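# Feed timber through powered rollers, then stop feed

## Task

Get the piece of timber all the way through the motorised roller feed, and leave the feed switched off when finished. Pressing the green button starts the rollers and they keep turning until the red button is pressed; a blue lamp on the machine lights once the timber is almost out and then stays lit.

## Robot and tools

Robots: arm1, arm2 and arm3 are identical i2rt Big YAM arms. Each has six joints, a right hand (index, middle, ring and thumb, four hinges each, every hinge with its own motor) and a wrist camera (arm1_cam_wrist, arm2_cam_wrist, arm3_cam_wrist). The room cameras are cam_button, cam_end, cam_infeed, cam_line, cam_mouth, cam_over and cam_side. Useful views: cam_button for the green and red buttons, the line, mouth, infeed and end cameras for the timber and the blue lamp.

Frame: one scene frame, origin on the floor, +z up, metres. Quaternions are ordered w, x, y, z. Feet (base_link): arm1 at (-0.180, +0.602, +0.783) quat (+0.754, +0.000, -0.001, -0.657); arm2 at (+1.156, -2.064, +0.705) quat (+0.643, +0.006, +0.005, +0.766); arm3 at (+1.364, +0.616, +0.783) quat (+0.677, +0.001, -0.003, -0.736). Each foot faces its own +x. Reach is about 1.06 m from the joint 1 axis.

Joints (radians, absolute, limits and done tolerance): joint1_rad -2.879..2.879 (yaw about the foot, positive counter-clockwise seen from above, 0 along the foot's +x); joint2_rad 0..3.141 (shoulder, 0 = upper arm pointing back, positive lifts then brings it forward); joint3_rad 0..3.019 (elbow, 0 = folded, positive opens); joint4_rad -1.692..1.57 (hand pitch, positive tips fingers up); joint5_rad -1.57..1.57 (sideways swing, positive to the arm's right); joint6_rad -2.094..2.094 (roll, positive clockwise seen from behind the hand).

Hand point axes: +z runs along straight fingers toward the tips, +x across the palm away from the thumb, +y out of the palm face (palm at y = -0.062). A mast carrying the camera sticks out on the palm side near the wrist and can collide. With fingers straight the tips end about 0.12 m beyond the hand point.

Hinge numbers are absolute goals on a -1..+1 scale between the hinge's two stops. Straight values: finger _mcp +0.75, _abd 0.00, _pip +0.58, _dip +0.70; thumb_cmc +0.71, thumb_axl +0.68, thumb_mcp +0.23, thumb_ipl +0.17. Moving toward -1 curls fingers toward the palm and swings the thumb in front of the palm. hand_current_limit (-1..1) maps linearly to a current cap of 0..550 mA (start +0.4). hand_speed (-0.96..1) sets set-point speed as (n+1)/2 of 8.5 rad/s (start -0.6). Keys left out keep their goal. Sending a hinge its measured position relaxes a grip.

Tool move: optional keys arm1, arm2, arm3 (one object per arm) and cameras. In an arm's object: "joints" is a map of absolute joint/hinge targets by name; "target" is a list of 7 numbers [x, y, z, qw, qx, qy, qz], an absolute hand pose in the scene frame in metres, reached along a straight path from the current hand_target; "speed" (0.002..0.5 m/s, default 0.25, rotation capped at twice that in rad/s) only alongside target; "min_time_s" (0.1..8 s) sets a minimum duration for that arm's joint motions. When target is used, joints may hold only hand_ keys. Arms left out get nothing new but may still be pushing toward old targets. All motions start together; all hand paths finish together, paced by the slowest, lasting 0.5 to 10 s; no action exceeds 15 s. The hand lags and often lands a centimetre or more off; paths ignore obstacles and other arms. Unknown keys invalidate a call; out-of-range values get it refused, and a refusal skips the rest of your queued calls. cameras: list of names, ["all"], or [] for none.

Reading results: the "move" line gives per arm "done" or its worst status. joint_status/hand_status words: off_target (stopped short, maybe still pushing), time_out (arm froze near where it stood and keeps pushing; send the reported position to relax it), not_followed or "joint command not followed"/"pose unreachable" (a clearance check withheld the targets). on_its_own lists uncommanded activity; "held at" is a target. Robots under "as last shown" were not commanded and repeat earlier values. "hand" is the measured hand pose, "hand_target" the pose of the held joint targets. hand_state per motor: moving, goal, blocked, overload. Currents in mA, positive pushing toward -1. Joint velocities in rad/s; torques in N m, with joints 3 and 4 wrapping at ±28. "pictures" names image order; images can trail the state slightly.

wait: seconds 0..10, robots keep their last commands; cameras as in move. zoom_image: camera plus region [x0, y0, x1, y1] in pixels of that camera's latest image (at most 504 by 504). finished_scene: scene = current number; irreversible, and the goal must hold with no robot help.

Plan: press green with a fingertip, make sure the timber enters and travels through the rollers (guide or push it in if needed), watch for the blue lamp, then press red and check the rollers have stopped.

Avoid: arms pressing or hitting each other (including one hand gripping another's fingers), knocking anything out of the work area or dropping it, slamming or pushing hard on fixed parts. Press buttons gently. Long stretched or stalled pushes overheat motors (MOTOR HOT line, fault near 100 °C drops the arm). A hand motor at 495 mA or more for 5 s shuts down for 10 s. Loose objects may be nudged by outside disturbances.

Each tool is called after "Emit:" in YAML: its name, and indented under it one key for each argument.

## Session

Emit:
move:

Scene clock: 0.00 s.
Joint torques (N m): no reading
Motor temperatures (°C): arm1=[22 22 24 21 20 23] | arm2=[21 24 24 25 22 23] | arm3=[24 25 24 19 19 22]
Heat: arm1: hottest joint3_rad 24 °C; arm2: hottest joint4_rad 25 °C; arm3: hottest joint2_rad 25 °C.
Joint velocities: within noise
arm1.joint_positions: joint1_rad=-0.288 joint2_rad=+0.584 joint3_rad=+1.318 joint4_rad=-1.380 joint5_rad=+0.037 joint6_rad=+1.119 hand_index_mcp=+0.753 hand_index_abd=+0.000 hand_index_pip=+0.577 hand_index_dip=+0.696 hand_middle_mcp=+0.753 hand_middle_abd=+0.000 hand_middle_pip=+0.577 hand_middle_dip=+0.696 hand_ring_mcp=+0.753 hand_ring_abd=+0.000 hand_ring_pip=+0.577 hand_ring_dip=+0.696 hand_thumb_cmc=+0.714 hand_thumb_axl=+0.677 hand_thumb_mcp=+0.226 hand_thumb_ipl=+0.168 hand_current_limit=+0.400 hand_speed=-0.600
arm1.joint_status: not commanded
arm1.hand_state: goal,goal,goal,goal,goal,goal,goal,goal,goal,goal,goal,goal,goal,goal,goal,goal
arm1.index_mcp_current_ma: 0
arm1.index_abd_current_ma: 0
arm1.index_pip_current_ma: 0
arm1.index_dip_current_ma: 0
arm1.middle_mcp_current_ma: 0
arm1.middle_abd_current_ma: 0
arm1.middle_pip_current_ma: 0
arm1.middle_dip_current_ma: 0
arm1.ring_mcp_current_ma: 0
arm1.ring_abd_current_ma: 0
arm1.ring_pip_current_ma: 0
arm1.ring_dip_current_ma: 0
arm1.thumb_cmc_current_ma: 0
arm1.thumb_axl_current_ma: 0
arm1.thumb_mcp_current_ma: 0
arm1.thumb_ipl_current_ma: 0
arm1.hand_goal_index_mcp: 0.754
arm1.hand_goal_index_abd: 0.000
arm1.hand_goal_index_pip: 0.576
arm1.hand_goal_index_dip: 0.696
arm1.hand_goal_middle_mcp: 0.754
arm1.hand_goal_middle_abd: 0.000
arm1.hand_goal_middle_pip: 0.576
arm1.hand_goal_middle_dip: 0.696
arm1.hand_goal_ring_mcp: 0.754
arm1.hand_goal_ring_abd: 0.000
arm1.hand_goal_ring_pip: 0.576
arm1.hand_goal_ring_dip: 0.696
arm1.hand_goal_thumb_cmc: 0.714
arm1.hand_goal_thumb_axl: 0.678
arm1.hand_goal_thumb_mcp: 0.226
arm1.hand_goal_thumb_ipl: 0.168
arm1.hand: x=-0.3089 y=+0.3875 z=+1.3016 quat_wxyz=(+0.403, +0.715, -0.538, +0.194) (m; scene frame)
arm1.hand_target: x=-0.3085 y=+0.3899 z=+1.3121 quat_wxyz=(+0.412, +0.710, -0.535, +0.199) (m; scene frame)
arm1.hand_status: not commanded
arm2.joint_positions: joint1_rad=+0.185 joint2_rad=+0.628 joint3_rad=+1.361 joint4_rad=-1.175 joint5_rad=+0.056 joint6_rad=+1.105 hand_index_mcp=+0.753 hand_index_abd=+0.000 hand_index_pip=+0.577 hand_index_dip=+0.696 hand_middle_mcp=+0.753 hand_middle_abd=+0.000 hand_middle_pip=+0.577 hand_middle_dip=+0.696 hand_ring_mcp=+0.753 hand_ring_abd=+0.000 hand_ring_pip=+0.577 hand_ring_dip=+0.696 hand_thumb_cmc=+0.714 hand_thumb_axl=+0.677 hand_thumb_mcp=+0.226 hand_thumb_ipl=+0.168 hand_current_limit=+0.400 hand_speed=-0.600
arm2.joint_status: not commanded
arm2.hand_state: goal,goal,goal,goal,goal,goal,goal,goal,goal,goal,goal,goal,goal,goal,goal,goal
arm2.index_mcp_current_ma: 0
arm2.index_abd_current_ma: 0
arm2.index_pip_current_ma: 0
arm2.index_dip_current_ma: 0
arm2.middle_mcp_current_ma: 0
arm2.middle_abd_current_ma: 0
arm2.middle_pip_current_ma: 0
arm2.middle_dip_current_ma: 0
arm2.ring_mcp_current_ma: 0
arm2.ring_abd_current_ma: 0
arm2.ring_pip_current_ma: 0
arm2.ring_dip_current_ma: 0
arm2.thumb_cmc_current_ma: 0
arm2.thumb_axl_current_ma: 0
arm2.thumb_mcp_current_ma: 0
arm2.thumb_ipl_current_ma: 0
arm2.hand_goal_index_mcp: 0.754
arm2.hand_goal_index_abd: 0.000
arm2.hand_goal_index_pip: 0.576
arm2.hand_goal_index_dip: 0.696
arm2.hand_goal_middle_mcp: 0.754
arm2.hand_goal_middle_abd: 0.000
arm2.hand_goal_middle_pip: 0.576
arm2.hand_goal_middle_dip: 0.696
arm2.hand_goal_ring_mcp: 0.754
arm2.hand_goal_ring_abd: 0.000
arm2.hand_goal_ring_pip: 0.576
arm2.hand_goal_ring_dip: 0.696
arm2.hand_goal_thumb_cmc: 0.714
arm2.hand_goal_thumb_axl: 0.678
arm2.hand_goal_thumb_mcp: 0.226
arm2.hand_goal_thumb_ipl: 0.168
arm2.hand: x=+1.1612 y=-1.7807 z=+1.2808 quat_wxyz=(-0.346, +0.325, +0.779, +0.411) (m; scene frame)
arm2.hand_target: x=+1.1627 y=-1.7840 z=+1.2955 quat_wxyz=(-0.355, +0.322, +0.770, +0.421) (m; scene frame)
arm2.hand_status: not commanded
arm3.joint_positions: joint1_rad=+0.174 joint2_rad=+0.634 joint3_rad=+1.418 joint4_rad=-1.306 joint5_rad=-0.021 joint6_rad=+1.035 hand_index_mcp=+0.753 hand_index_abd=+0.000 hand_index_pip=+0.577 hand_index_dip=+0.696 hand_middle_mcp=+0.753 hand_middle_abd=+0.000 hand_middle_pip=+0.577 hand_middle_dip=+0.696 hand_ring_mcp=+0.753 hand_ring_abd=+0.000 hand_ring_pip=+0.577 hand_ring_dip=+0.696 hand_thumb_cmc=+0.714 hand_thumb_axl=+0.677 hand_thumb_mcp=+0.226 hand_thumb_ipl=+0.168 hand_current_limit=+0.400 hand_speed=-0.600
arm3.joint_status: not commanded
arm3.hand_state: goal,goal,goal,goal,goal,goal,goal,goal,goal,goal,goal,goal,goal,goal,goal,goal
arm3.index_mcp_current_ma: 0
arm3.index_abd_current_ma: 0
arm3.index_pip_current_ma: 0
arm3.index_dip_current_ma: 0
arm3.middle_mcp_current_ma: 0
arm3.middle_abd_current_ma: 0
arm3.middle_pip_current_ma: 0
arm3.middle_dip_current_ma: 0
arm3.ring_mcp_current_ma: 0
arm3.ring_abd_current_ma: 0
arm3.ring_pip_current_ma: 0
arm3.ring_dip_current_ma: 0
arm3.thumb_cmc_current_ma: 0
arm3.thumb_axl_current_ma: 0
arm3.thumb_mcp_current_ma: 0
arm3.thumb_ipl_current_ma: 0
arm3.hand_goal_index_mcp: 0.754
arm3.hand_goal_index_abd: 0.000
arm3.hand_goal_index_pip: 0.576
arm3.hand_goal_index_dip: 0.696
arm3.hand_goal_middle_mcp: 0.754
arm3.hand_goal_middle_abd: 0.000
arm3.hand_goal_middle_pip: 0.576
arm3.hand_goal_middle_dip: 0.696
arm3.hand_goal_ring_mcp: 0.754
arm3.hand_goal_ring_abd: 0.000
arm3.hand_goal_ring_pip: 0.576
arm3.hand_goal_ring_dip: 0.696
arm3.hand_goal_thumb_cmc: 0.714
arm3.hand_goal_thumb_axl: 0.678
arm3.hand_goal_thumb_mcp: 0.226
arm3.hand_goal_thumb_ipl: 0.168
arm3.hand: x=+1.3032 y=+0.3560 z=+1.3588 quat_wxyz=(+0.419, +0.772, -0.389, +0.278) (m; scene frame)
arm3.hand_target: x=+1.3029 y=+0.3592 z=+1.3689 quat_wxyz=(+0.427, +0.767, -0.387, +0.283) (m; scene frame)
arm3.hand_status: not commanded
pictures: arm1_cam_wrist, arm2_cam_wrist, arm3_cam_wrist, cam_button, cam_end, cam_infeed, cam_line, cam_mouth, cam_over, cam_side

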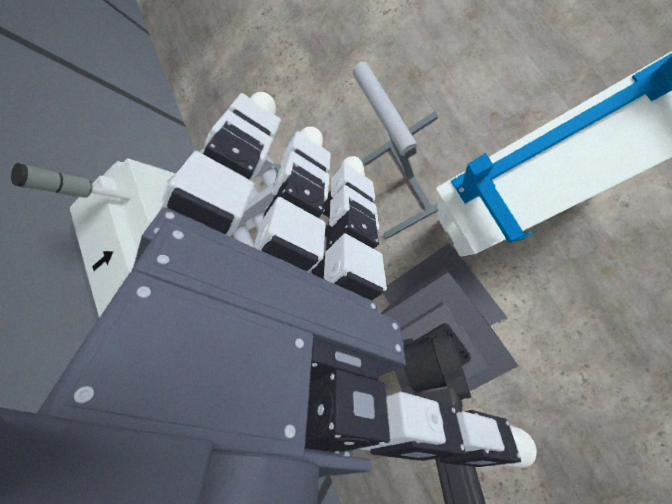

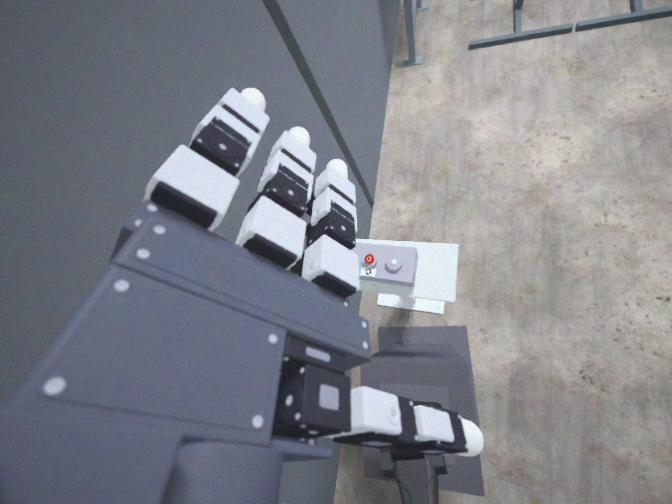

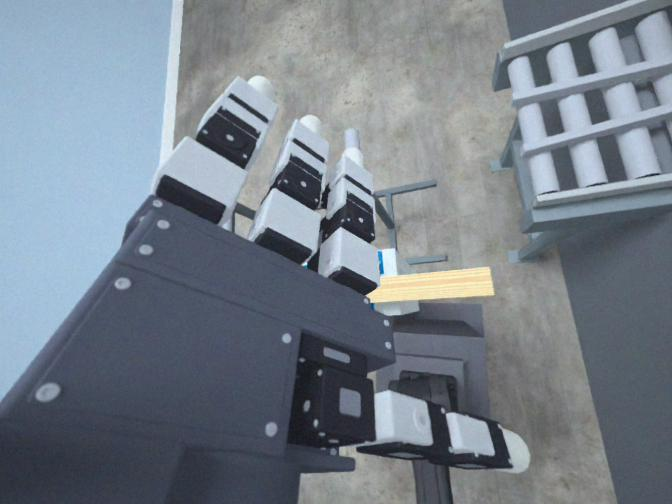

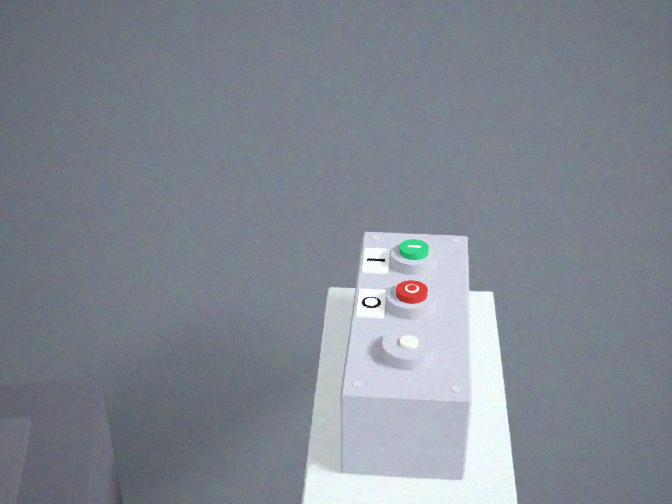

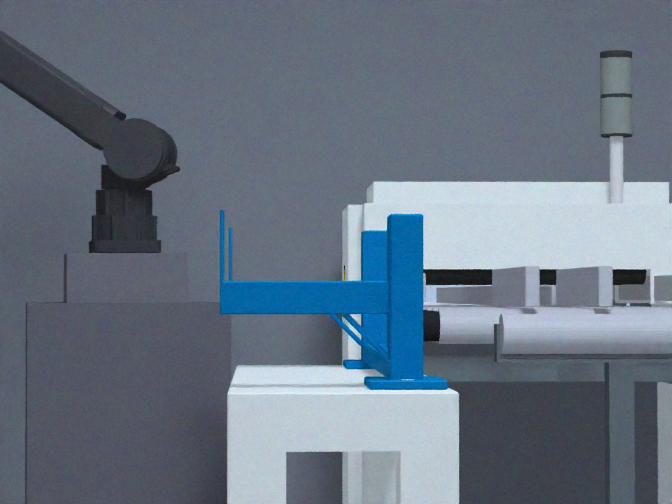

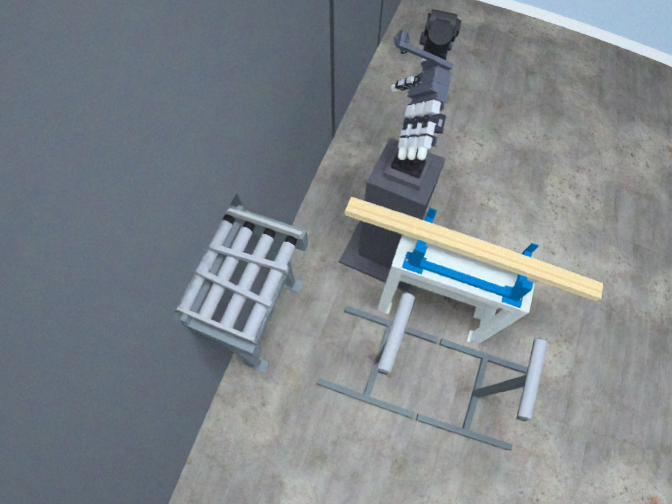

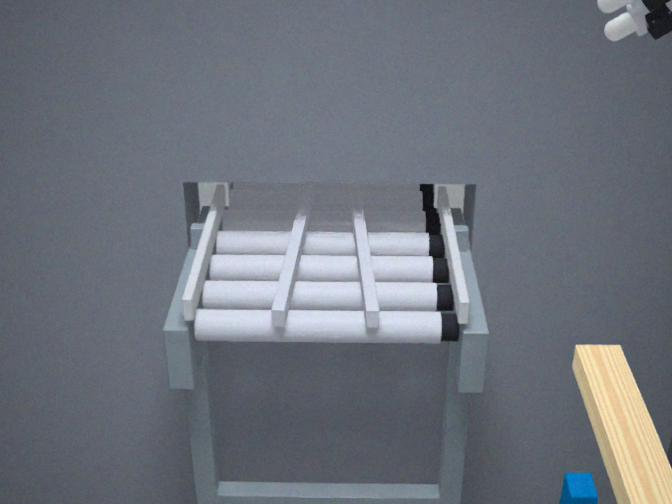

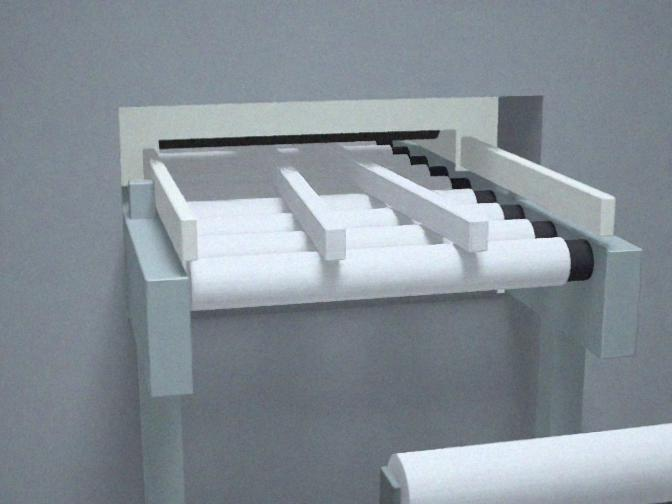

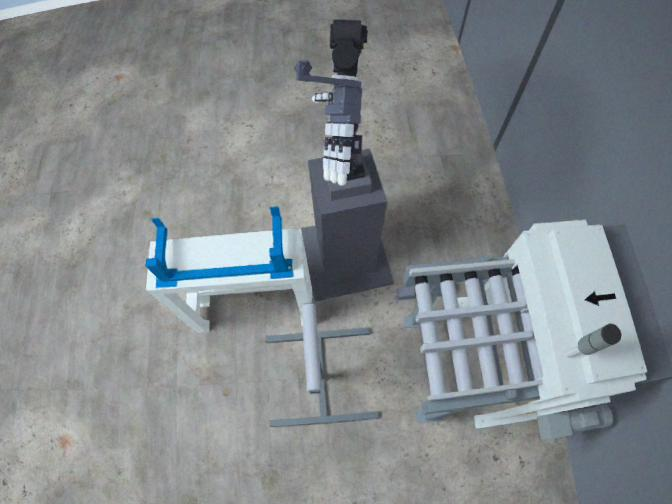

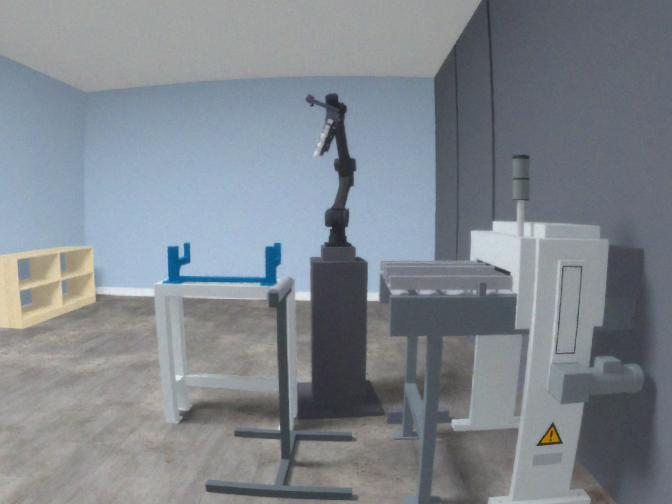

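Emit:
zoom_image:
  camera: "cam_infeed"
  region: [160, 0, 660, 460]

Emit:
zoom_image:
  camera: "cam_over"
  region: [120, 0, 624, 504]

Emit:
zoom_image:
  camera: "cam_side"
  region: [130, 60, 634, 504]

Scaled by 1.008 from the camera's 672x504 image, which has a finer 960x720 frame.

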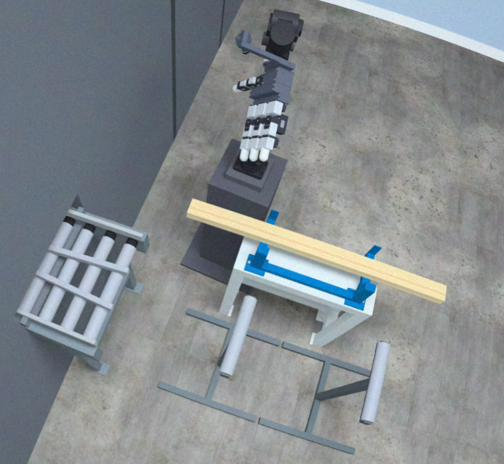

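Scaled by 1.000.

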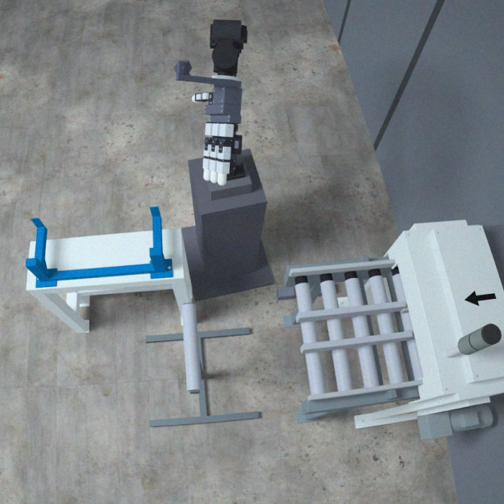

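Scaled by 1.000.

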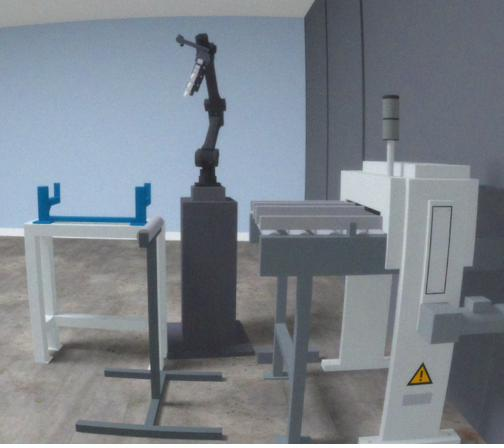

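Emit:
zoom_image:
  camera: "arm3_cam_wrist"
  region: [130, 50, 430, 275]

Emit:
zoom_image:
  camera: "arm3_cam_wrist"
  region: [372, 279, 672, 504]

Emit:
zoom_image:
  camera: "arm3_cam_wrist"
  region: [372, 0, 672, 225]

Scaled by 1.680 from the camera's 672x504 image, which has a finer 960x720 frame.

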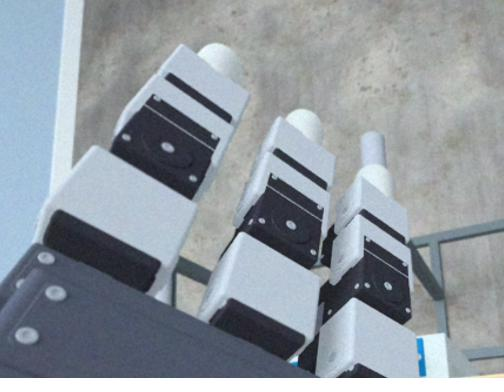

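Scaled by 1.680 from the camera's 672x504 image, which has a finer 960x720 frame.

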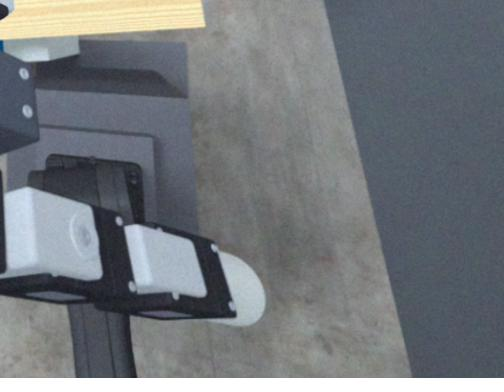

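Scaled by 1.680 from the camera's 672x504 image, which has a finer 960x720 frame.

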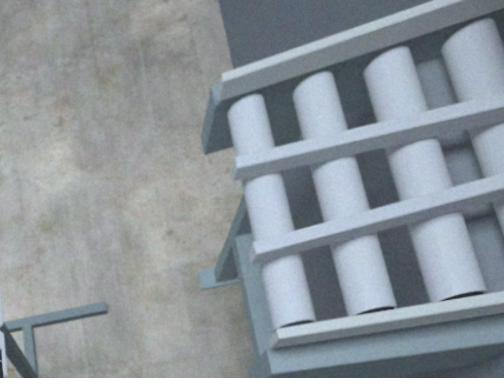

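Emit:
zoom_image:
  camera: "cam_infeed"
  region: [320, 180, 620, 405]

Emit:
zoom_image:
  camera: "cam_end"
  region: [200, 180, 536, 432]

Emit:
zoom_image:
  camera: "cam_line"
  region: [336, 252, 672, 504]

Emit:
zoom_image:
  camera: "cam_mouth"
  region: [90, 60, 590, 435]

Scaled by 1.680 from the camera's 672x504 image, which has a finer 960x720 frame.

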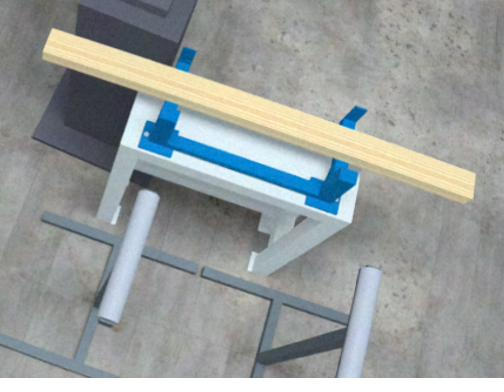

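Scaled by 1.500 from the camera's 672x504 image, which has a finer 960x720 frame.

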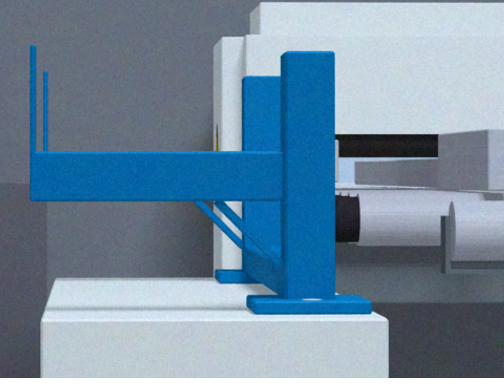

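Scaled by 1.500 from the camera's 672x504 image, which has a finer 960x720 frame.

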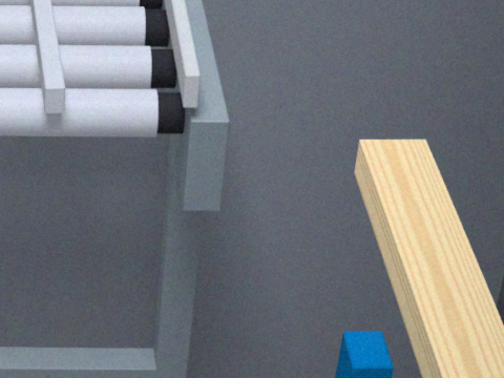

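Scaled by 1.008 from the camera's 672x504 image, which has a finer 960x720 frame.

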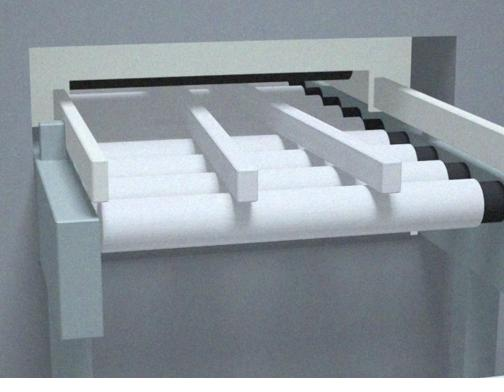

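Emit:
move:
  arm3: {"target": [1.70, 0.40, 1.33, 0, 1, 0, 0], "speed": 0.25}
  cameras: ["arm3_cam_wrist", "cam_infeed", "cam_line"]

Scene clock: 306.10 s.
Joint torques (N m): arm1=[-0.44 0.91 9.25 1.96 0.05 -0.17] | arm2=[0.03 0.44 8.55 2.36 -0.04 -0.22] | arm3=[-0.26 -5.54 11.32 0.92 0.14 -0.02]
Motor temperatures (°C): arm1=[22 22 41 22 20 23] | arm2=[21 24 36 25 22 23] | arm3=[24 25 42 20 19 22]
Heat: arm1: hottest joint3_rad 41 °C; arm2: hottest joint3_rad 36 °C; arm3: hottest joint3_rad 42 °C.
move: arm3 off_target
Joint velocities: within noise
arm1, arm2: as last shown
arm1.joint_positions: joint1_rad=-0.288 joint2_rad=+0.584 joint3_rad=+1.318 joint4_rad=-1.380 joint5_rad=+0.037 joint6_rad=+1.119 hand_index_mcp=+0.754 hand_index_abd=+0.000 hand_index_pip=+0.577 hand_index_dip=+0.696 hand_middle_mcp=+0.754 hand_middle_abd=+0.000 hand_middle_pip=+0.577 hand_middle_dip=+0.696 hand_ring_mcp=+0.754 hand_ring_abd=+0.000 hand_ring_pip=+0.577 hand_ring_dip=+0.696 hand_thumb_cmc=+0.714 hand_thumb_axl=+0.677 hand_thumb_mcp=+0.225 hand_thumb_ipl=+0.168 hand_current_limit=+0.400 hand_speed=-0.600
arm1.index_mcp_current_ma: 1
arm1.index_pip_current_ma: 4
arm1.middle_mcp_current_ma: 1
arm1.middle_pip_current_ma: 4
arm1.ring_mcp_current_ma: 1
arm1.ring_pip_current_ma: 4
arm1.thumb_cmc_current_ma: 2
arm1.thumb_axl_current_ma: -4
arm1.thumb_mcp_current_ma: -4
arm1.thumb_ipl_current_ma: -2
arm2.joint_positions: joint1_rad=+0.185 joint2_rad=+0.628 joint3_rad=+1.361 joint4_rad=-1.175 joint5_rad=+0.056 joint6_rad=+1.105 hand_index_mcp=+0.755 hand_index_abd=+0.001 hand_index_pip=+0.577 hand_index_dip=+0.696 hand_middle_mcp=+0.755 hand_middle_abd=+0.001 hand_middle_pip=+0.577 hand_middle_dip=+0.696 hand_ring_mcp=+0.755 hand_ring_abd=+0.001 hand_ring_pip=+0.577 hand_ring_dip=+0.696 hand_thumb_cmc=+0.715 hand_thumb_axl=+0.677 hand_thumb_mcp=+0.226 hand_thumb_ipl=+0.168 hand_current_limit=+0.400 hand_speed=-0.600
arm2.index_mcp_current_ma: 1
arm2.middle_mcp_current_ma: 1
arm2.ring_mcp_current_ma: 1
arm2.thumb_cmc_current_ma: 1
arm2.thumb_axl_current_ma: -1
arm3.joint_positions: joint1_rad=+1.354 joint2_rad=+1.221 joint3_rad=+1.835 joint4_rad=-1.692 joint5_rad=+0.124 joint6_rad=+1.218 hand_index_mcp=+0.756 hand_index_abd=+0.000 hand_index_pip=+0.577 hand_index_dip=+0.696 hand_middle_mcp=+0.755 hand_middle_abd=+0.000 hand_middle_pip=+0.577 hand_middle_dip=+0.696 hand_ring_mcp=+0.756 hand_ring_abd=+0.000 hand_ring_pip=+0.577 hand_ring_dip=+0.696 hand_thumb_cmc=+0.716 hand_thumb_axl=+0.677 hand_thumb_mcp=+0.224 hand_thumb_ipl=+0.168 hand_current_limit=+0.400 hand_speed=-0.600
arm3.joint_status: not commanded
arm3.hand_state: goal,goal,goal,goal,goal,goal,goal,goal,goal,goal,goal,goal,goal,goal,goal,goal
arm3.index_mcp_current_ma: 0
arm3.index_abd_current_ma: 0
arm3.index_pip_current_ma: 0
arm3.index_dip_current_ma: 0
arm3.middle_mcp_current_ma: 0
arm3.middle_abd_current_ma: 0
arm3.middle_pip_current_ma: 0
arm3.middle_dip_current_ma: 0
arm3.ring_mcp_current_ma: 0
arm3.ring_abd_current_ma: 0
arm3.ring_pip_current_ma: 0
arm3.ring_dip_current_ma: 0
arm3.thumb_cmc_current_ma: 0
arm3.thumb_axl_current_ma: 0
arm3.thumb_mcp_current_ma: 0
arm3.thumb_ipl_current_ma: 0
arm3.hand_goal_index_mcp: 0.754
arm3.hand_goal_index_abd: 0.000
arm3.hand_goal_index_pip: 0.576
arm3.hand_goal_index_dip: 0.696
arm3.hand_goal_middle_mcp: 0.754
arm3.hand_goal_middle_abd: 0.000
arm3.hand_goal_middle_pip: 0.576
arm3.hand_goal_middle_dip: 0.696
arm3.hand_goal_ring_mcp: 0.754
arm3.hand_goal_ring_abd: 0.000
arm3.hand_goal_ring_pip: 0.576
arm3.hand_goal_ring_dip: 0.696
arm3.hand_goal_thumb_cmc: 0.714
arm3.hand_goal_thumb_axl: 0.678
arm3.hand_goal_thumb_mcp: 0.226
arm3.hand_goal_thumb_ipl: 0.168
arm3.hand: x=+1.6986 y=+0.3996 z=+1.3112 quat_wxyz=(+0.137, +0.967, +0.011, +0.214) (m; scene frame)
arm3.hand_target: x=+1.6995 y=+0.4002 z=+1.3289 quat_wxyz=(+0.141, +0.963, +0.017, +0.228) (m; scene frame)
arm3.hand_status: off_target (0.019 m and 29.4 deg from the pose sent, 0.400 m and 78.9 deg at the start; pose on its path clipped on 53 of 117 steps; a joint's target at an end of its range on 89 of 117 steps)
pictures: arm3_cam_wrist, cam_infeed, cam_line

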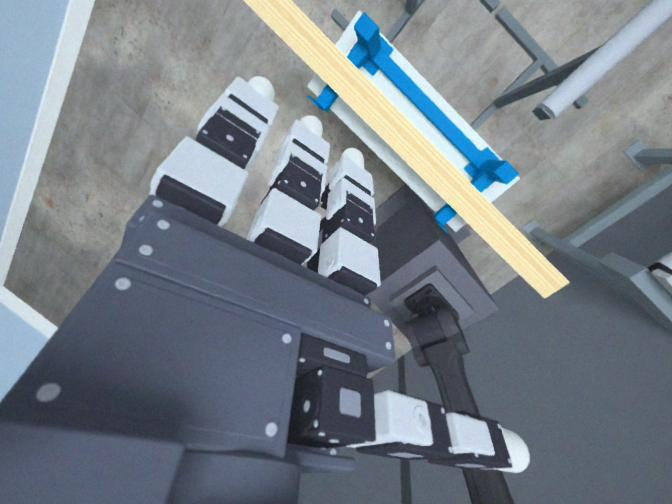

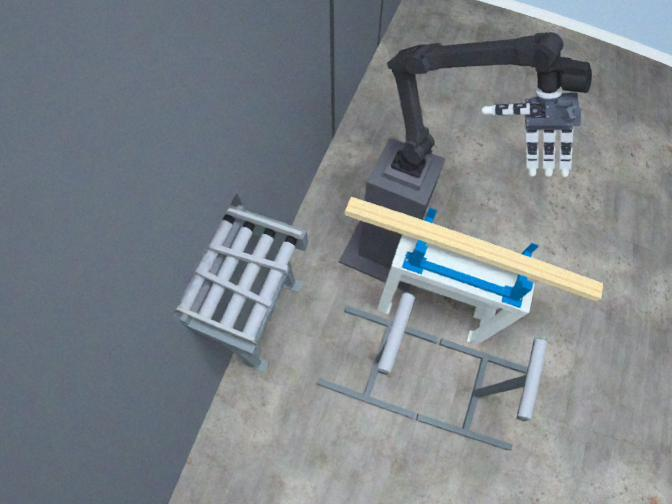

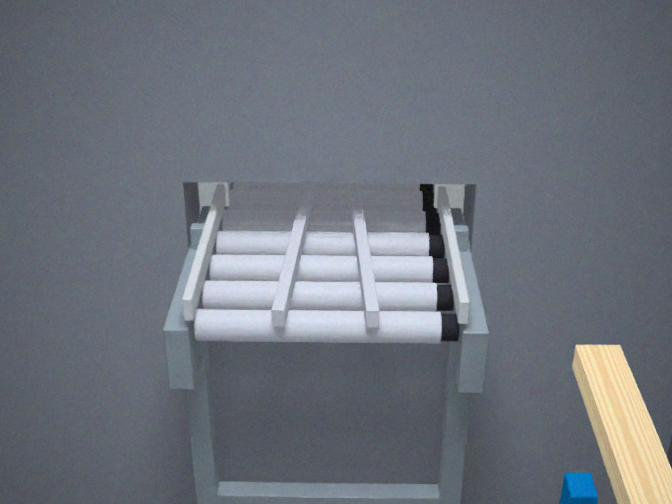

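Emit:
move:
  arm3: {"target": [1.68, 0.47, 1.0, 0, 1, 0, 0], "speed": 0.25}
  cameras: ["arm3_cam_wrist", "cam_infeed", "cam_line", "cam_button"]

Scene clock: 428.80 s.
Joint torques (N m): arm1=[-0.5 0.91 9.25 1.96 0.05 -0.17] | arm2=[0.26 1.08 8.47 2.33 -0.08 -0.25] | arm3=[0.44 -6.48 7.39 0.76 0.02 0.27]
Motor temperatures (°C): arm1=[22 22 43 22 20 23] | arm2=[20 23 37 25 22 23] | arm3=[24 26 45 19 19 22]
Heat: arm1: hottest joint3_rad 43 °C; arm2: hottest joint3_rad 37 °C; arm3: hottest joint3_rad 45 °C.
move: arm3 done
Joint velocities: within noise
arm1, arm2: as last shown
arm3.joint_positions: joint1_rad=+1.466 joint2_rad=+1.242 joint3_rad=+1.135 joint4_rad=-1.461 joint5_rad=+0.000 joint6_rad=+1.381 hand_index_mcp=+0.756 hand_index_abd=+0.000 hand_index_pip=+0.577 hand_index_dip=+0.696 hand_middle_mcp=+0.755 hand_middle_abd=+0.000 hand_middle_pip=+0.577 hand_middle_dip=+0.696 hand_ring_mcp=+0.755 hand_ring_abd=+0.000 hand_ring_pip=+0.577 hand_ring_dip=+0.696 hand_thumb_cmc=+0.716 hand_thumb_axl=+0.677 hand_thumb_mcp=+0.224 hand_thumb_ipl=+0.168 hand_current_limit=+0.400 hand_speed=-0.600
arm3.joint_status: not commanded
arm3.hand_state: goal,goal,goal,goal,goal,goal,goal,goal,goal,goal,goal,goal,goal,goal,goal,goal
arm3.index_mcp_current_ma: 0
arm3.index_abd_current_ma: 0
arm3.index_pip_current_ma: 0
arm3.index_dip_current_ma: 0
arm3.middle_mcp_current_ma: 0
arm3.middle_abd_current_ma: 0
arm3.middle_pip_current_ma: 0
arm3.middle_dip_current_ma: 0
arm3.ring_mcp_current_ma: 0
arm3.ring_abd_current_ma: 0
arm3.ring_pip_current_ma: 0
arm3.ring_dip_current_ma: 0
arm3.thumb_cmc_current_ma: 0
arm3.thumb_axl_current_ma: 0
arm3.thumb_mcp_current_ma: -1
arm3.thumb_ipl_current_ma: 0
arm3.hand_goal_index_mcp: 0.754
arm3.hand_goal_index_abd: 0.000
arm3.hand_goal_index_pip: 0.576
arm3.hand_goal_index_dip: 0.696
arm3.hand_goal_middle_mcp: 0.754
arm3.hand_goal_middle_abd: 0.000
arm3.hand_goal_middle_pip: 0.576
arm3.hand_goal_middle_dip: 0.696
arm3.hand_goal_ring_mcp: 0.754
arm3.hand_goal_ring_abd: 0.000
arm3.hand_goal_ring_pip: 0.576
arm3.hand_goal_ring_dip: 0.696
arm3.hand_goal_thumb_cmc: 0.714
arm3.hand_goal_thumb_axl: 0.678
arm3.hand_goal_thumb_mcp: 0.226
arm3.hand_goal_thumb_ipl: 0.168
arm3.hand: x=+1.6786 y=+0.4667 z=+1.0074 quat_wxyz=(+0.002, +1.000, +0.001, +0.004) (m; scene frame)
arm3.hand_target: x=+1.6798 y=+0.4700 z=+1.0000 quat_wxyz=(+0.000, +1.000, +0.000, +0.000) (m; scene frame)
arm3.hand_status: done (0.008 m and 0.5 deg from the pose sent, 0.320 m and 29.4 deg at the start)
pictures: arm3_cam_wrist, cam_button, cam_infeed, cam_line

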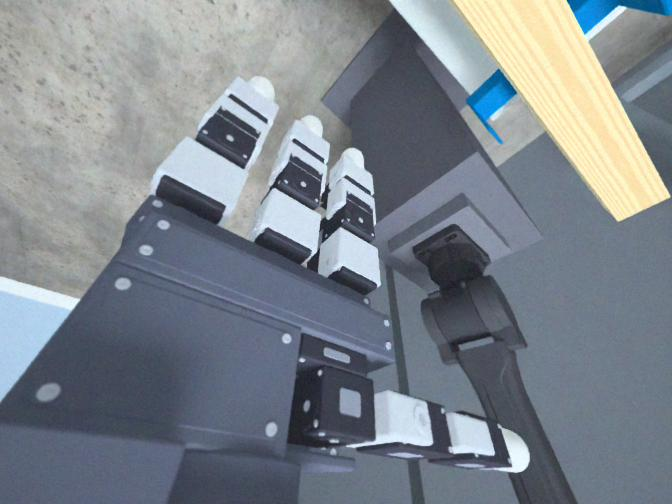

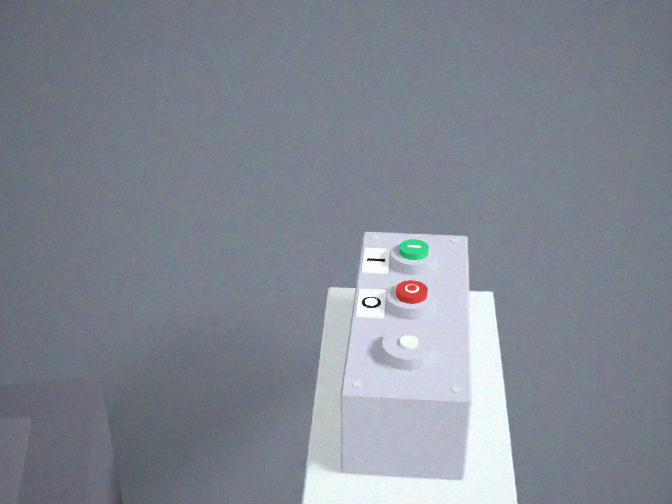

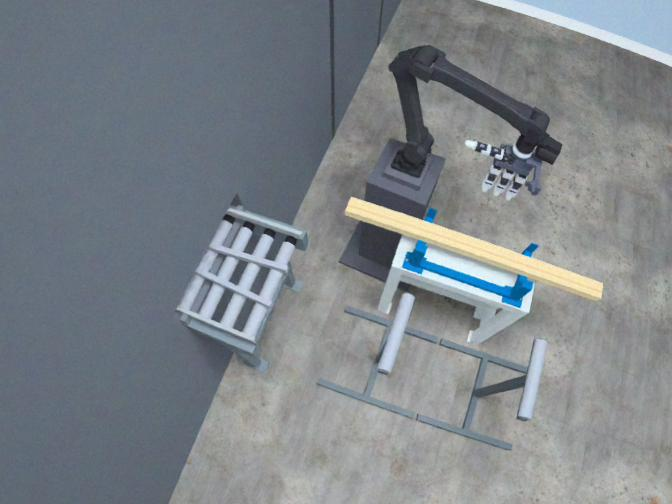

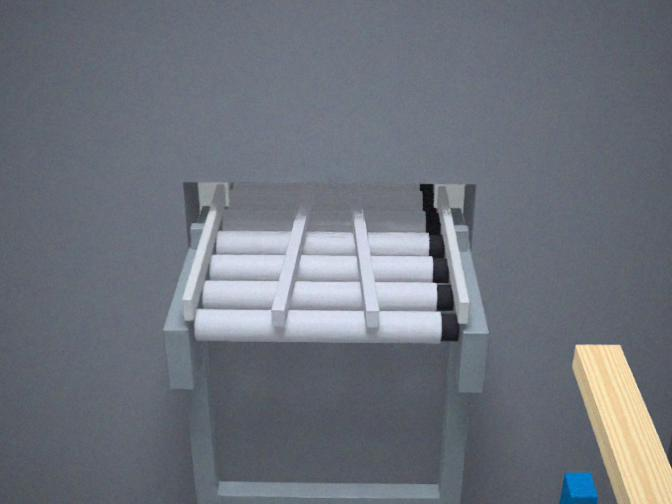

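Emit:
move:
  arm3: {"target": [1.67, 0.475, 0.72, 0, 1, 0, 0], "speed": 0.2, "joints": {"hand_index_pip": -0.737, "hand_middle_pip": -0.737, "hand_ring_pip": -0.737, "hand_index_dip": 0.62, "hand_middle_dip": 0.62, "hand_ring_dip": 0.62}}
  arm1: {"joints": {"joint4_rad": -1.0}}
  cameras: ["arm3_cam_wrist", "arm1_cam_wrist", "cam_infeed", "cam_line"]

Scene clock: 531.97 s.
Joint torques (N m): arm1=[-0.44 0.56 9.52 2.96 0.01 -0.19] | arm2=[0.09 0.97 8.47 2.41 -0.09 -0.3] | arm3=[0.26 -7.47 4.26 0.73 0.15 0.25]
Motor temperatures (°C): arm1=[22 22 44 22 20 23] | arm2=[20 23 38 25 22 23] | arm3=[24 27 38 19 19 22]
Heat: arm1: hottest joint3_rad 44 °C; arm2: hottest joint3_rad 38 °C; arm3: hottest joint3_rad 38 °C.
move: arm1 done; arm3 done
Joint velocities: within noise
arm1.joint_positions: joint1_rad=-0.288 joint2_rad=+0.584 joint3_rad=+1.318 joint4_rad=-1.023 joint5_rad=+0.037 joint6_rad=+1.119 hand_index_mcp=+0.755 hand_index_abd=+0.001 hand_index_pip=+0.577 hand_index_dip=+0.696 hand_middle_mcp=+0.755 hand_middle_abd=+0.001 hand_middle_pip=+0.577 hand_middle_dip=+0.696 hand_ring_mcp=+0.755 hand_ring_abd=+0.001 hand_ring_pip=+0.577 hand_ring_dip=+0.696 hand_thumb_cmc=+0.715 hand_thumb_axl=+0.677 hand_thumb_mcp=+0.225 hand_thumb_ipl=+0.168 hand_current_limit=+0.400 hand_speed=-0.600
arm1.joint_status: all done
arm1.hand_state: goal,goal,goal,goal,goal,goal,goal,goal,goal,goal,goal,goal,goal,goal,goal,goal
arm1.index_mcp_current_ma: 6
arm1.index_abd_current_ma: 3
arm1.index_pip_current_ma: 4
arm1.index_dip_current_ma: 0
arm1.middle_mcp_current_ma: 6
arm1.middle_abd_current_ma: 3
arm1.middle_pip_current_ma: 4
arm1.middle_dip_current_ma: 0
arm1.ring_mcp_current_ma: 6
arm1.ring_abd_current_ma: 4
arm1.ring_pip_current_ma: 4
arm1.ring_dip_current_ma: 0
arm1.thumb_cmc_current_ma: 4
arm1.thumb_axl_current_ma: -4
arm1.thumb_mcp_current_ma: -4
arm1.thumb_ipl_current_ma: -2
arm1.hand_goal_index_mcp: 0.754
arm1.hand_goal_index_abd: 0.000
arm1.hand_goal_index_pip: 0.576
arm1.hand_goal_index_dip: 0.696
arm1.hand_goal_middle_mcp: 0.754
arm1.hand_goal_middle_abd: 0.000
arm1.hand_goal_middle_pip: 0.576
arm1.hand_goal_middle_dip: 0.696
arm1.hand_goal_ring_mcp: 0.754
arm1.hand_goal_ring_abd: 0.000
arm1.hand_goal_ring_pip: 0.576
arm1.hand_goal_ring_dip: 0.696
arm1.hand_goal_thumb_cmc: 0.714
arm1.hand_goal_thumb_axl: 0.678
arm1.hand_goal_thumb_mcp: 0.226
arm1.hand_goal_thumb_ipl: 0.168
arm1.hand: x=-0.3142 y=+0.3541 z=+1.3818 quat_wxyz=(+0.536, +0.638, -0.485, +0.266) (m; scene frame)
arm1.hand_target: x=-0.3137 y=+0.3576 z=+1.3979 quat_wxyz=(+0.552, +0.627, -0.477, +0.274) (m; scene frame)
arm1.hand_status: not commanded
arm2: as last shown
arm3.joint_positions: joint1_rad=+1.479 joint2_rad=+1.640 joint3_rad=+0.680 joint4_rad=-0.602 joint5_rad=-0.003 joint6_rad=+1.393 hand_index_mcp=+0.756 hand_index_abd=+0.000 hand_index_pip=-0.728 hand_index_dip=+0.623 hand_middle_mcp=+0.755 hand_middle_abd=+0.000 hand_middle_pip=-0.729 hand_middle_dip=+0.623 hand_ring_mcp=+0.755 hand_ring_abd=+0.000 hand_ring_pip=-0.729 hand_ring_dip=+0.623 hand_thumb_cmc=+0.716 hand_thumb_axl=+0.677 hand_thumb_mcp=+0.224 hand_thumb_ipl=+0.168 hand_current_limit=+0.400 hand_speed=-0.600
arm3.joint_status: all done
arm3.hand_state: goal,goal,goal,goal,goal,goal,goal,goal,goal,goal,goal,goal,goal,goal,goal,goal
arm3.index_mcp_current_ma: 0
arm3.index_abd_current_ma: 0
arm3.index_pip_current_ma: 3
arm3.index_dip_current_ma: 1
arm3.middle_mcp_current_ma: 0
arm3.middle_abd_current_ma: 0
arm3.middle_pip_current_ma: 2
arm3.middle_dip_current_ma: 1
arm3.ring_mcp_current_ma: 0
arm3.ring_abd_current_ma: 0
arm3.ring_pip_current_ma: 2
arm3.ring_dip_current_ma: 1
arm3.thumb_cmc_current_ma: 0
arm3.thumb_axl_current_ma: 0
arm3.thumb_mcp_current_ma: -1
arm3.thumb_ipl_current_ma: 0
arm3.hand_goal_index_mcp: 0.754
arm3.hand_goal_index_abd: 0.000
arm3.hand_goal_index_pip: -0.736
arm3.hand_goal_index_dip: 0.620
arm3.hand_goal_middle_mcp: 0.754
arm3.hand_goal_middle_abd: 0.000
arm3.hand_goal_middle_pip: -0.736
arm3.hand_goal_middle_dip: 0.620
arm3.hand_goal_ring_mcp: 0.754
arm3.hand_goal_ring_abd: 0.000
arm3.hand_goal_ring_pip: -0.736
arm3.hand_goal_ring_dip: 0.620
arm3.hand_goal_thumb_cmc: 0.714
arm3.hand_goal_thumb_axl: 0.678
arm3.hand_goal_thumb_mcp: 0.226
arm3.hand_goal_thumb_ipl: 0.168
arm3.hand: x=+1.6735 y=+0.4718 z=+0.7275 quat_wxyz=(+0.001, +1.000, +0.002, +0.007) (m; scene frame)
arm3.hand_target: x=+1.6698 y=+0.4750 z=+0.7202 quat_wxyz=(+0.000, +1.000, +0.000, +0.000) (m; scene frame)
arm3.hand_status: done (0.009 m and 0.8 deg from the pose sent, 0.288 m and 0.6 deg at the start)
pictures: arm1_cam_wrist, arm3_cam_wrist, cam_infeed, cam_line

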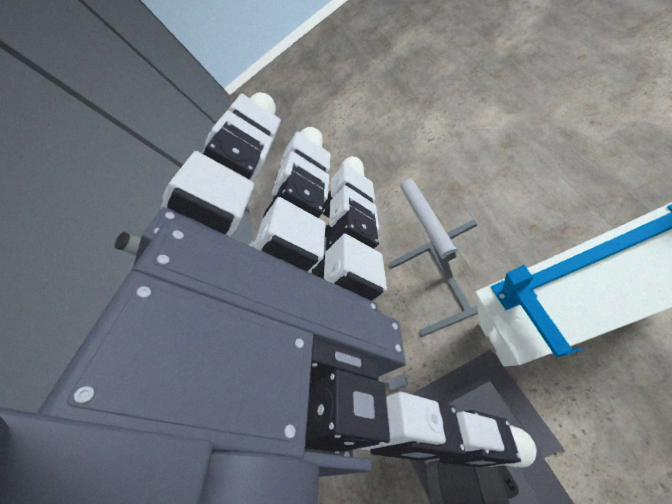

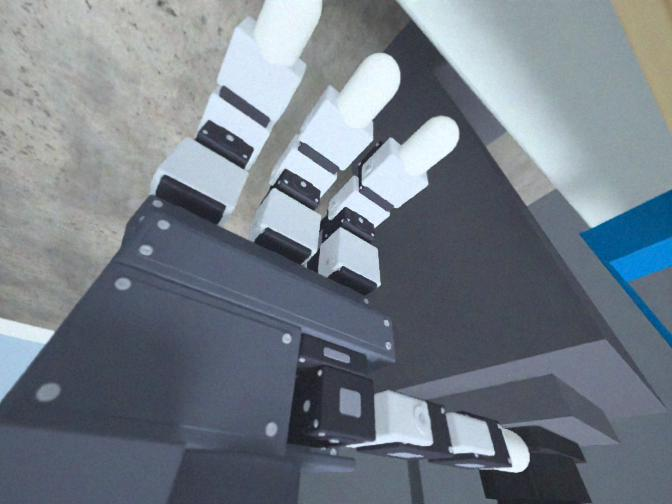

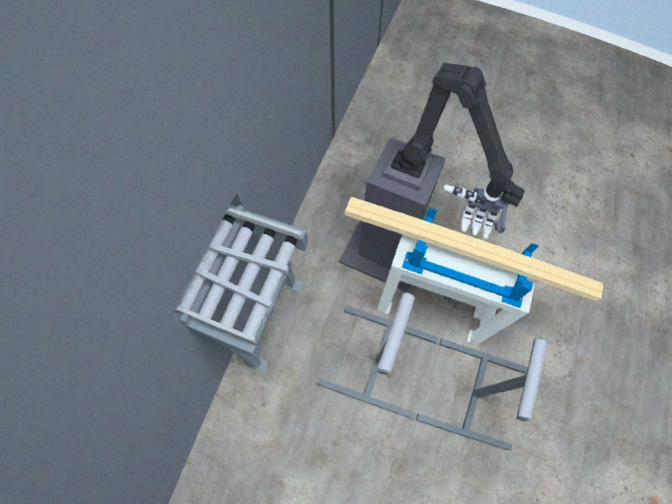

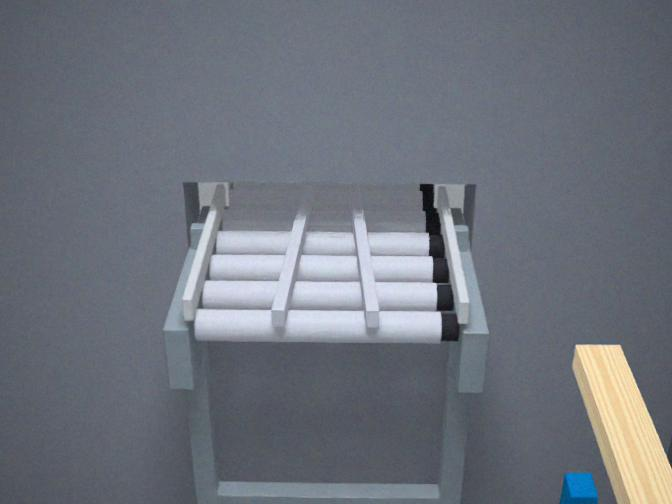

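Emit:
move:
  arm3: {"target": [1.668, 0.475, 0.663, 0, 1, 0, 0], "speed": 0.15}
  cameras: ["arm3_cam_wrist"]

Emit:
move:
  arm3: {"target": [1.668, 0.40, 0.663, 0, 1, 0, 0], "speed": 0.1}
  cameras: ["arm3_cam_wrist", "cam_infeed"]

Scene clock: 547.27 s.
Joint torques (N m): arm1=[-0.44 0.56 9.54 2.95 0.01 -0.19] | arm2=[0.26 1.08 8.44 2.33 -0.04 -0.31] | arm3=[0.21 -8.47 3 0.75 0.16 0.24]
Motor temperatures (°C): arm1=[22 22 44 22 20 23] | arm2=[20 23 38 25 22 23] | arm3=[24 27 36 19 19 22]
Heat: arm1: hottest joint3_rad 44 °C; arm2: hottest joint3_rad 38 °C; arm3: hottest joint3_rad 36 °C.
move: arm3 done
Joint velocities: within noise
arm1, arm2: as last shown
arm3.joint_positions: joint1_rad=+1.479 joint2_rad=+1.811 joint3_rad=+0.660 joint4_rad=-0.412 joint5_rad=-0.003 joint6_rad=+1.393 hand_index_mcp=+0.756 hand_index_abd=+0.000 hand_index_pip=-0.728 hand_index_dip=+0.623 hand_middle_mcp=+0.755 hand_middle_abd=+0.000 hand_middle_pip=-0.729 hand_middle_dip=+0.623 hand_ring_mcp=+0.755 hand_ring_abd=+0.000 hand_ring_pip=-0.729 hand_ring_dip=+0.623 hand_thumb_cmc=+0.716 hand_thumb_axl=+0.677 hand_thumb_mcp=+0.224 hand_thumb_ipl=+0.168 hand_current_limit=+0.400 hand_speed=-0.600
arm3.joint_status: not commanded
arm3.hand_state: goal,goal,goal,goal,goal,goal,goal,goal,goal,goal,goal,goal,goal,goal,goal,goal
arm3.index_mcp_current_ma: 0
arm3.index_abd_current_ma: 0
arm3.index_pip_current_ma: 3
arm3.index_dip_current_ma: 1
arm3.middle_mcp_current_ma: 0
arm3.middle_abd_current_ma: 0
arm3.middle_pip_current_ma: 2
arm3.middle_dip_current_ma: 1
arm3.ring_mcp_current_ma: 0
arm3.ring_abd_current_ma: 0
arm3.ring_pip_current_ma: 2
arm3.ring_dip_current_ma: 1
arm3.thumb_cmc_current_ma: 0
arm3.thumb_axl_current_ma: 0
arm3.thumb_mcp_current_ma: -1
arm3.thumb_ipl_current_ma: 0
arm3.hand_goal_index_mcp: 0.754
arm3.hand_goal_index_abd: 0.000
arm3.hand_goal_index_pip: -0.736
arm3.hand_goal_index_dip: 0.620
arm3.hand_goal_middle_mcp: 0.754
arm3.hand_goal_middle_abd: 0.000
arm3.hand_goal_middle_pip: -0.736
arm3.hand_goal_middle_dip: 0.620
arm3.hand_goal_ring_mcp: 0.754
arm3.hand_goal_ring_abd: 0.000
arm3.hand_goal_ring_pip: -0.736
arm3.hand_goal_ring_dip: 0.620
arm3.hand_goal_thumb_cmc: 0.714
arm3.hand_goal_thumb_axl: 0.678
arm3.hand_goal_thumb_mcp: 0.226
arm3.hand_goal_thumb_ipl: 0.168
arm3.hand: x=+1.6724 y=+0.4718 z=+0.6702 quat_wxyz=(+0.001, +1.000, +0.002, +0.007) (m; scene frame)
arm3.hand_target: x=+1.6678 y=+0.4750 z=+0.6632 quat_wxyz=(+0.000, +1.000, +0.000, +0.000) (m; scene frame)
arm3.hand_status: done (0.009 m and 0.8 deg from the pose sent, 0.065 m and 0.8 deg at the start)
pictures: arm3_cam_wrist

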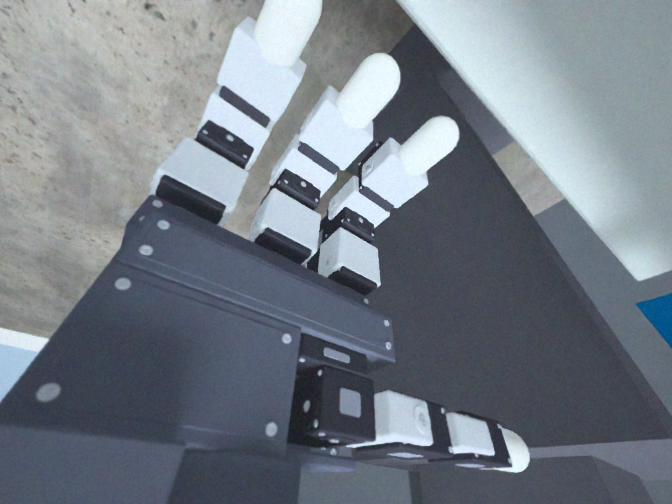

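Scene clock: 548.77 s.
Joint torques (N m): arm1=[-0.5 0.56 9.52 2.95 0.01 -0.19] | arm2=[0.56 0.79 8.42 2.28 -0.06 -0.27] | arm3=[-7.12 -7.18 6.11 0.49 2.68 -0.15]
Motor temperatures (°C): arm1=[22 22 44 22 20 23] | arm2=[20 23 38 25 22 23] | arm3=[24 27 36 19 20 22]
Heat: arm1: hottest joint3_rad 44 °C; arm2: hottest joint3_rad 38 °C; arm3: hottest joint3_rad 36 °C.
move: arm3 off_target
Joint velocities: within noise
arm1, arm2: as last shown
arm3.joint_positions: joint1_rad=+1.367 joint2_rad=+1.812 joint3_rad=+0.666 joint4_rad=-0.444 joint5_rad=-0.075 joint6_rad=+1.237 hand_index_mcp=+0.799 hand_index_abd=+0.000 hand_index_pip=-0.791 hand_index_dip=+0.579 hand_middle_mcp=+0.769 hand_middle_abd=+0.000 hand_middle_pip=-0.777 hand_middle_dip=+0.591 hand_ring_mcp=+0.753 hand_ring_abd=+0.000 hand_ring_pip=-0.736 hand_ring_dip=+0.618 hand_thumb_cmc=+0.715 hand_thumb_axl=+0.677 hand_thumb_mcp=+0.224 hand_thumb_ipl=+0.168 hand_current_limit=+0.400 hand_speed=-0.600
arm3.joint_status: not commanded
arm3.hand_state: blocked,goal,blocked,blocked,goal,goal,blocked,blocked,goal,goal,goal,goal,goal,goal,goal,goal
arm3.index_mcp_current_ma: 62
arm3.index_abd_current_ma: 0
arm3.index_pip_current_ma: -77
arm3.index_dip_current_ma: -47
arm3.middle_mcp_current_ma: 10
arm3.middle_abd_current_ma: 0
arm3.middle_pip_current_ma: -48
arm3.middle_dip_current_ma: -27
arm3.ring_mcp_current_ma: 0
arm3.ring_abd_current_ma: 0
arm3.ring_pip_current_ma: 0
arm3.ring_dip_current_ma: 0
arm3.thumb_cmc_current_ma: 0
arm3.thumb_axl_current_ma: 0
arm3.thumb_mcp_current_ma: -1
arm3.thumb_ipl_current_ma: 0
arm3.hand_goal_index_mcp: 0.754
arm3.hand_goal_index_abd: 0.000
arm3.hand_goal_index_pip: -0.736
arm3.hand_goal_index_dip: 0.620
arm3.hand_goal_middle_mcp: 0.754
arm3.hand_goal_middle_abd: 0.000
arm3.hand_goal_middle_pip: -0.736
arm3.hand_goal_middle_dip: 0.620
arm3.hand_goal_ring_mcp: 0.754
arm3.hand_goal_ring_abd: 0.000
arm3.hand_goal_ring_pip: -0.736
arm3.hand_goal_ring_dip: 0.620
arm3.hand_goal_thumb_cmc: 0.714
arm3.hand_goal_thumb_axl: 0.678
arm3.hand_goal_thumb_mcp: 0.226
arm3.hand_goal_thumb_ipl: 0.168
arm3.hand: x=+1.6669 y=+0.4479 z=+0.6650 quat_wxyz=(-0.037, +0.999, +0.023, +0.005) (m; scene frame)
arm3.hand_target: x=+1.6651 y=+0.4041 z=+0.6655 quat_wxyz=(+0.000, +1.000, -0.001, -0.002) (m; scene frame)
arm3.hand_status: off_target (0.048 m and 5.0 deg from the pose sent, 0.072 m and 0.8 deg at the start)
pictures: arm3_cam_wrist, cam_infeed

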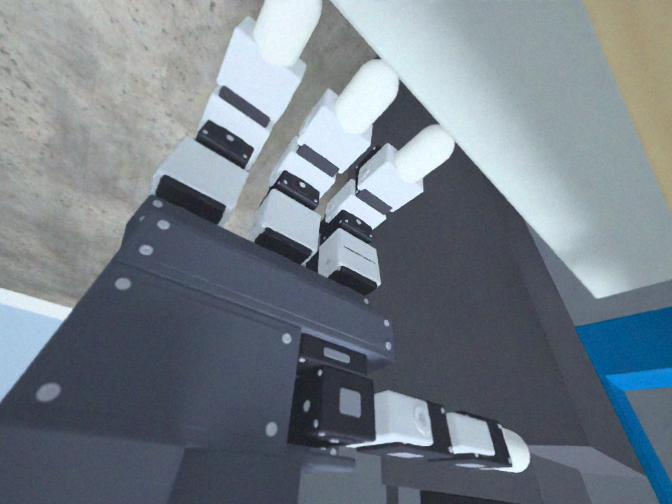

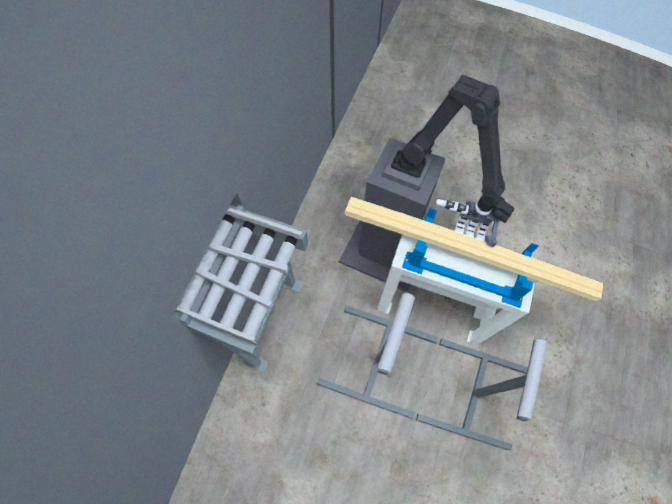

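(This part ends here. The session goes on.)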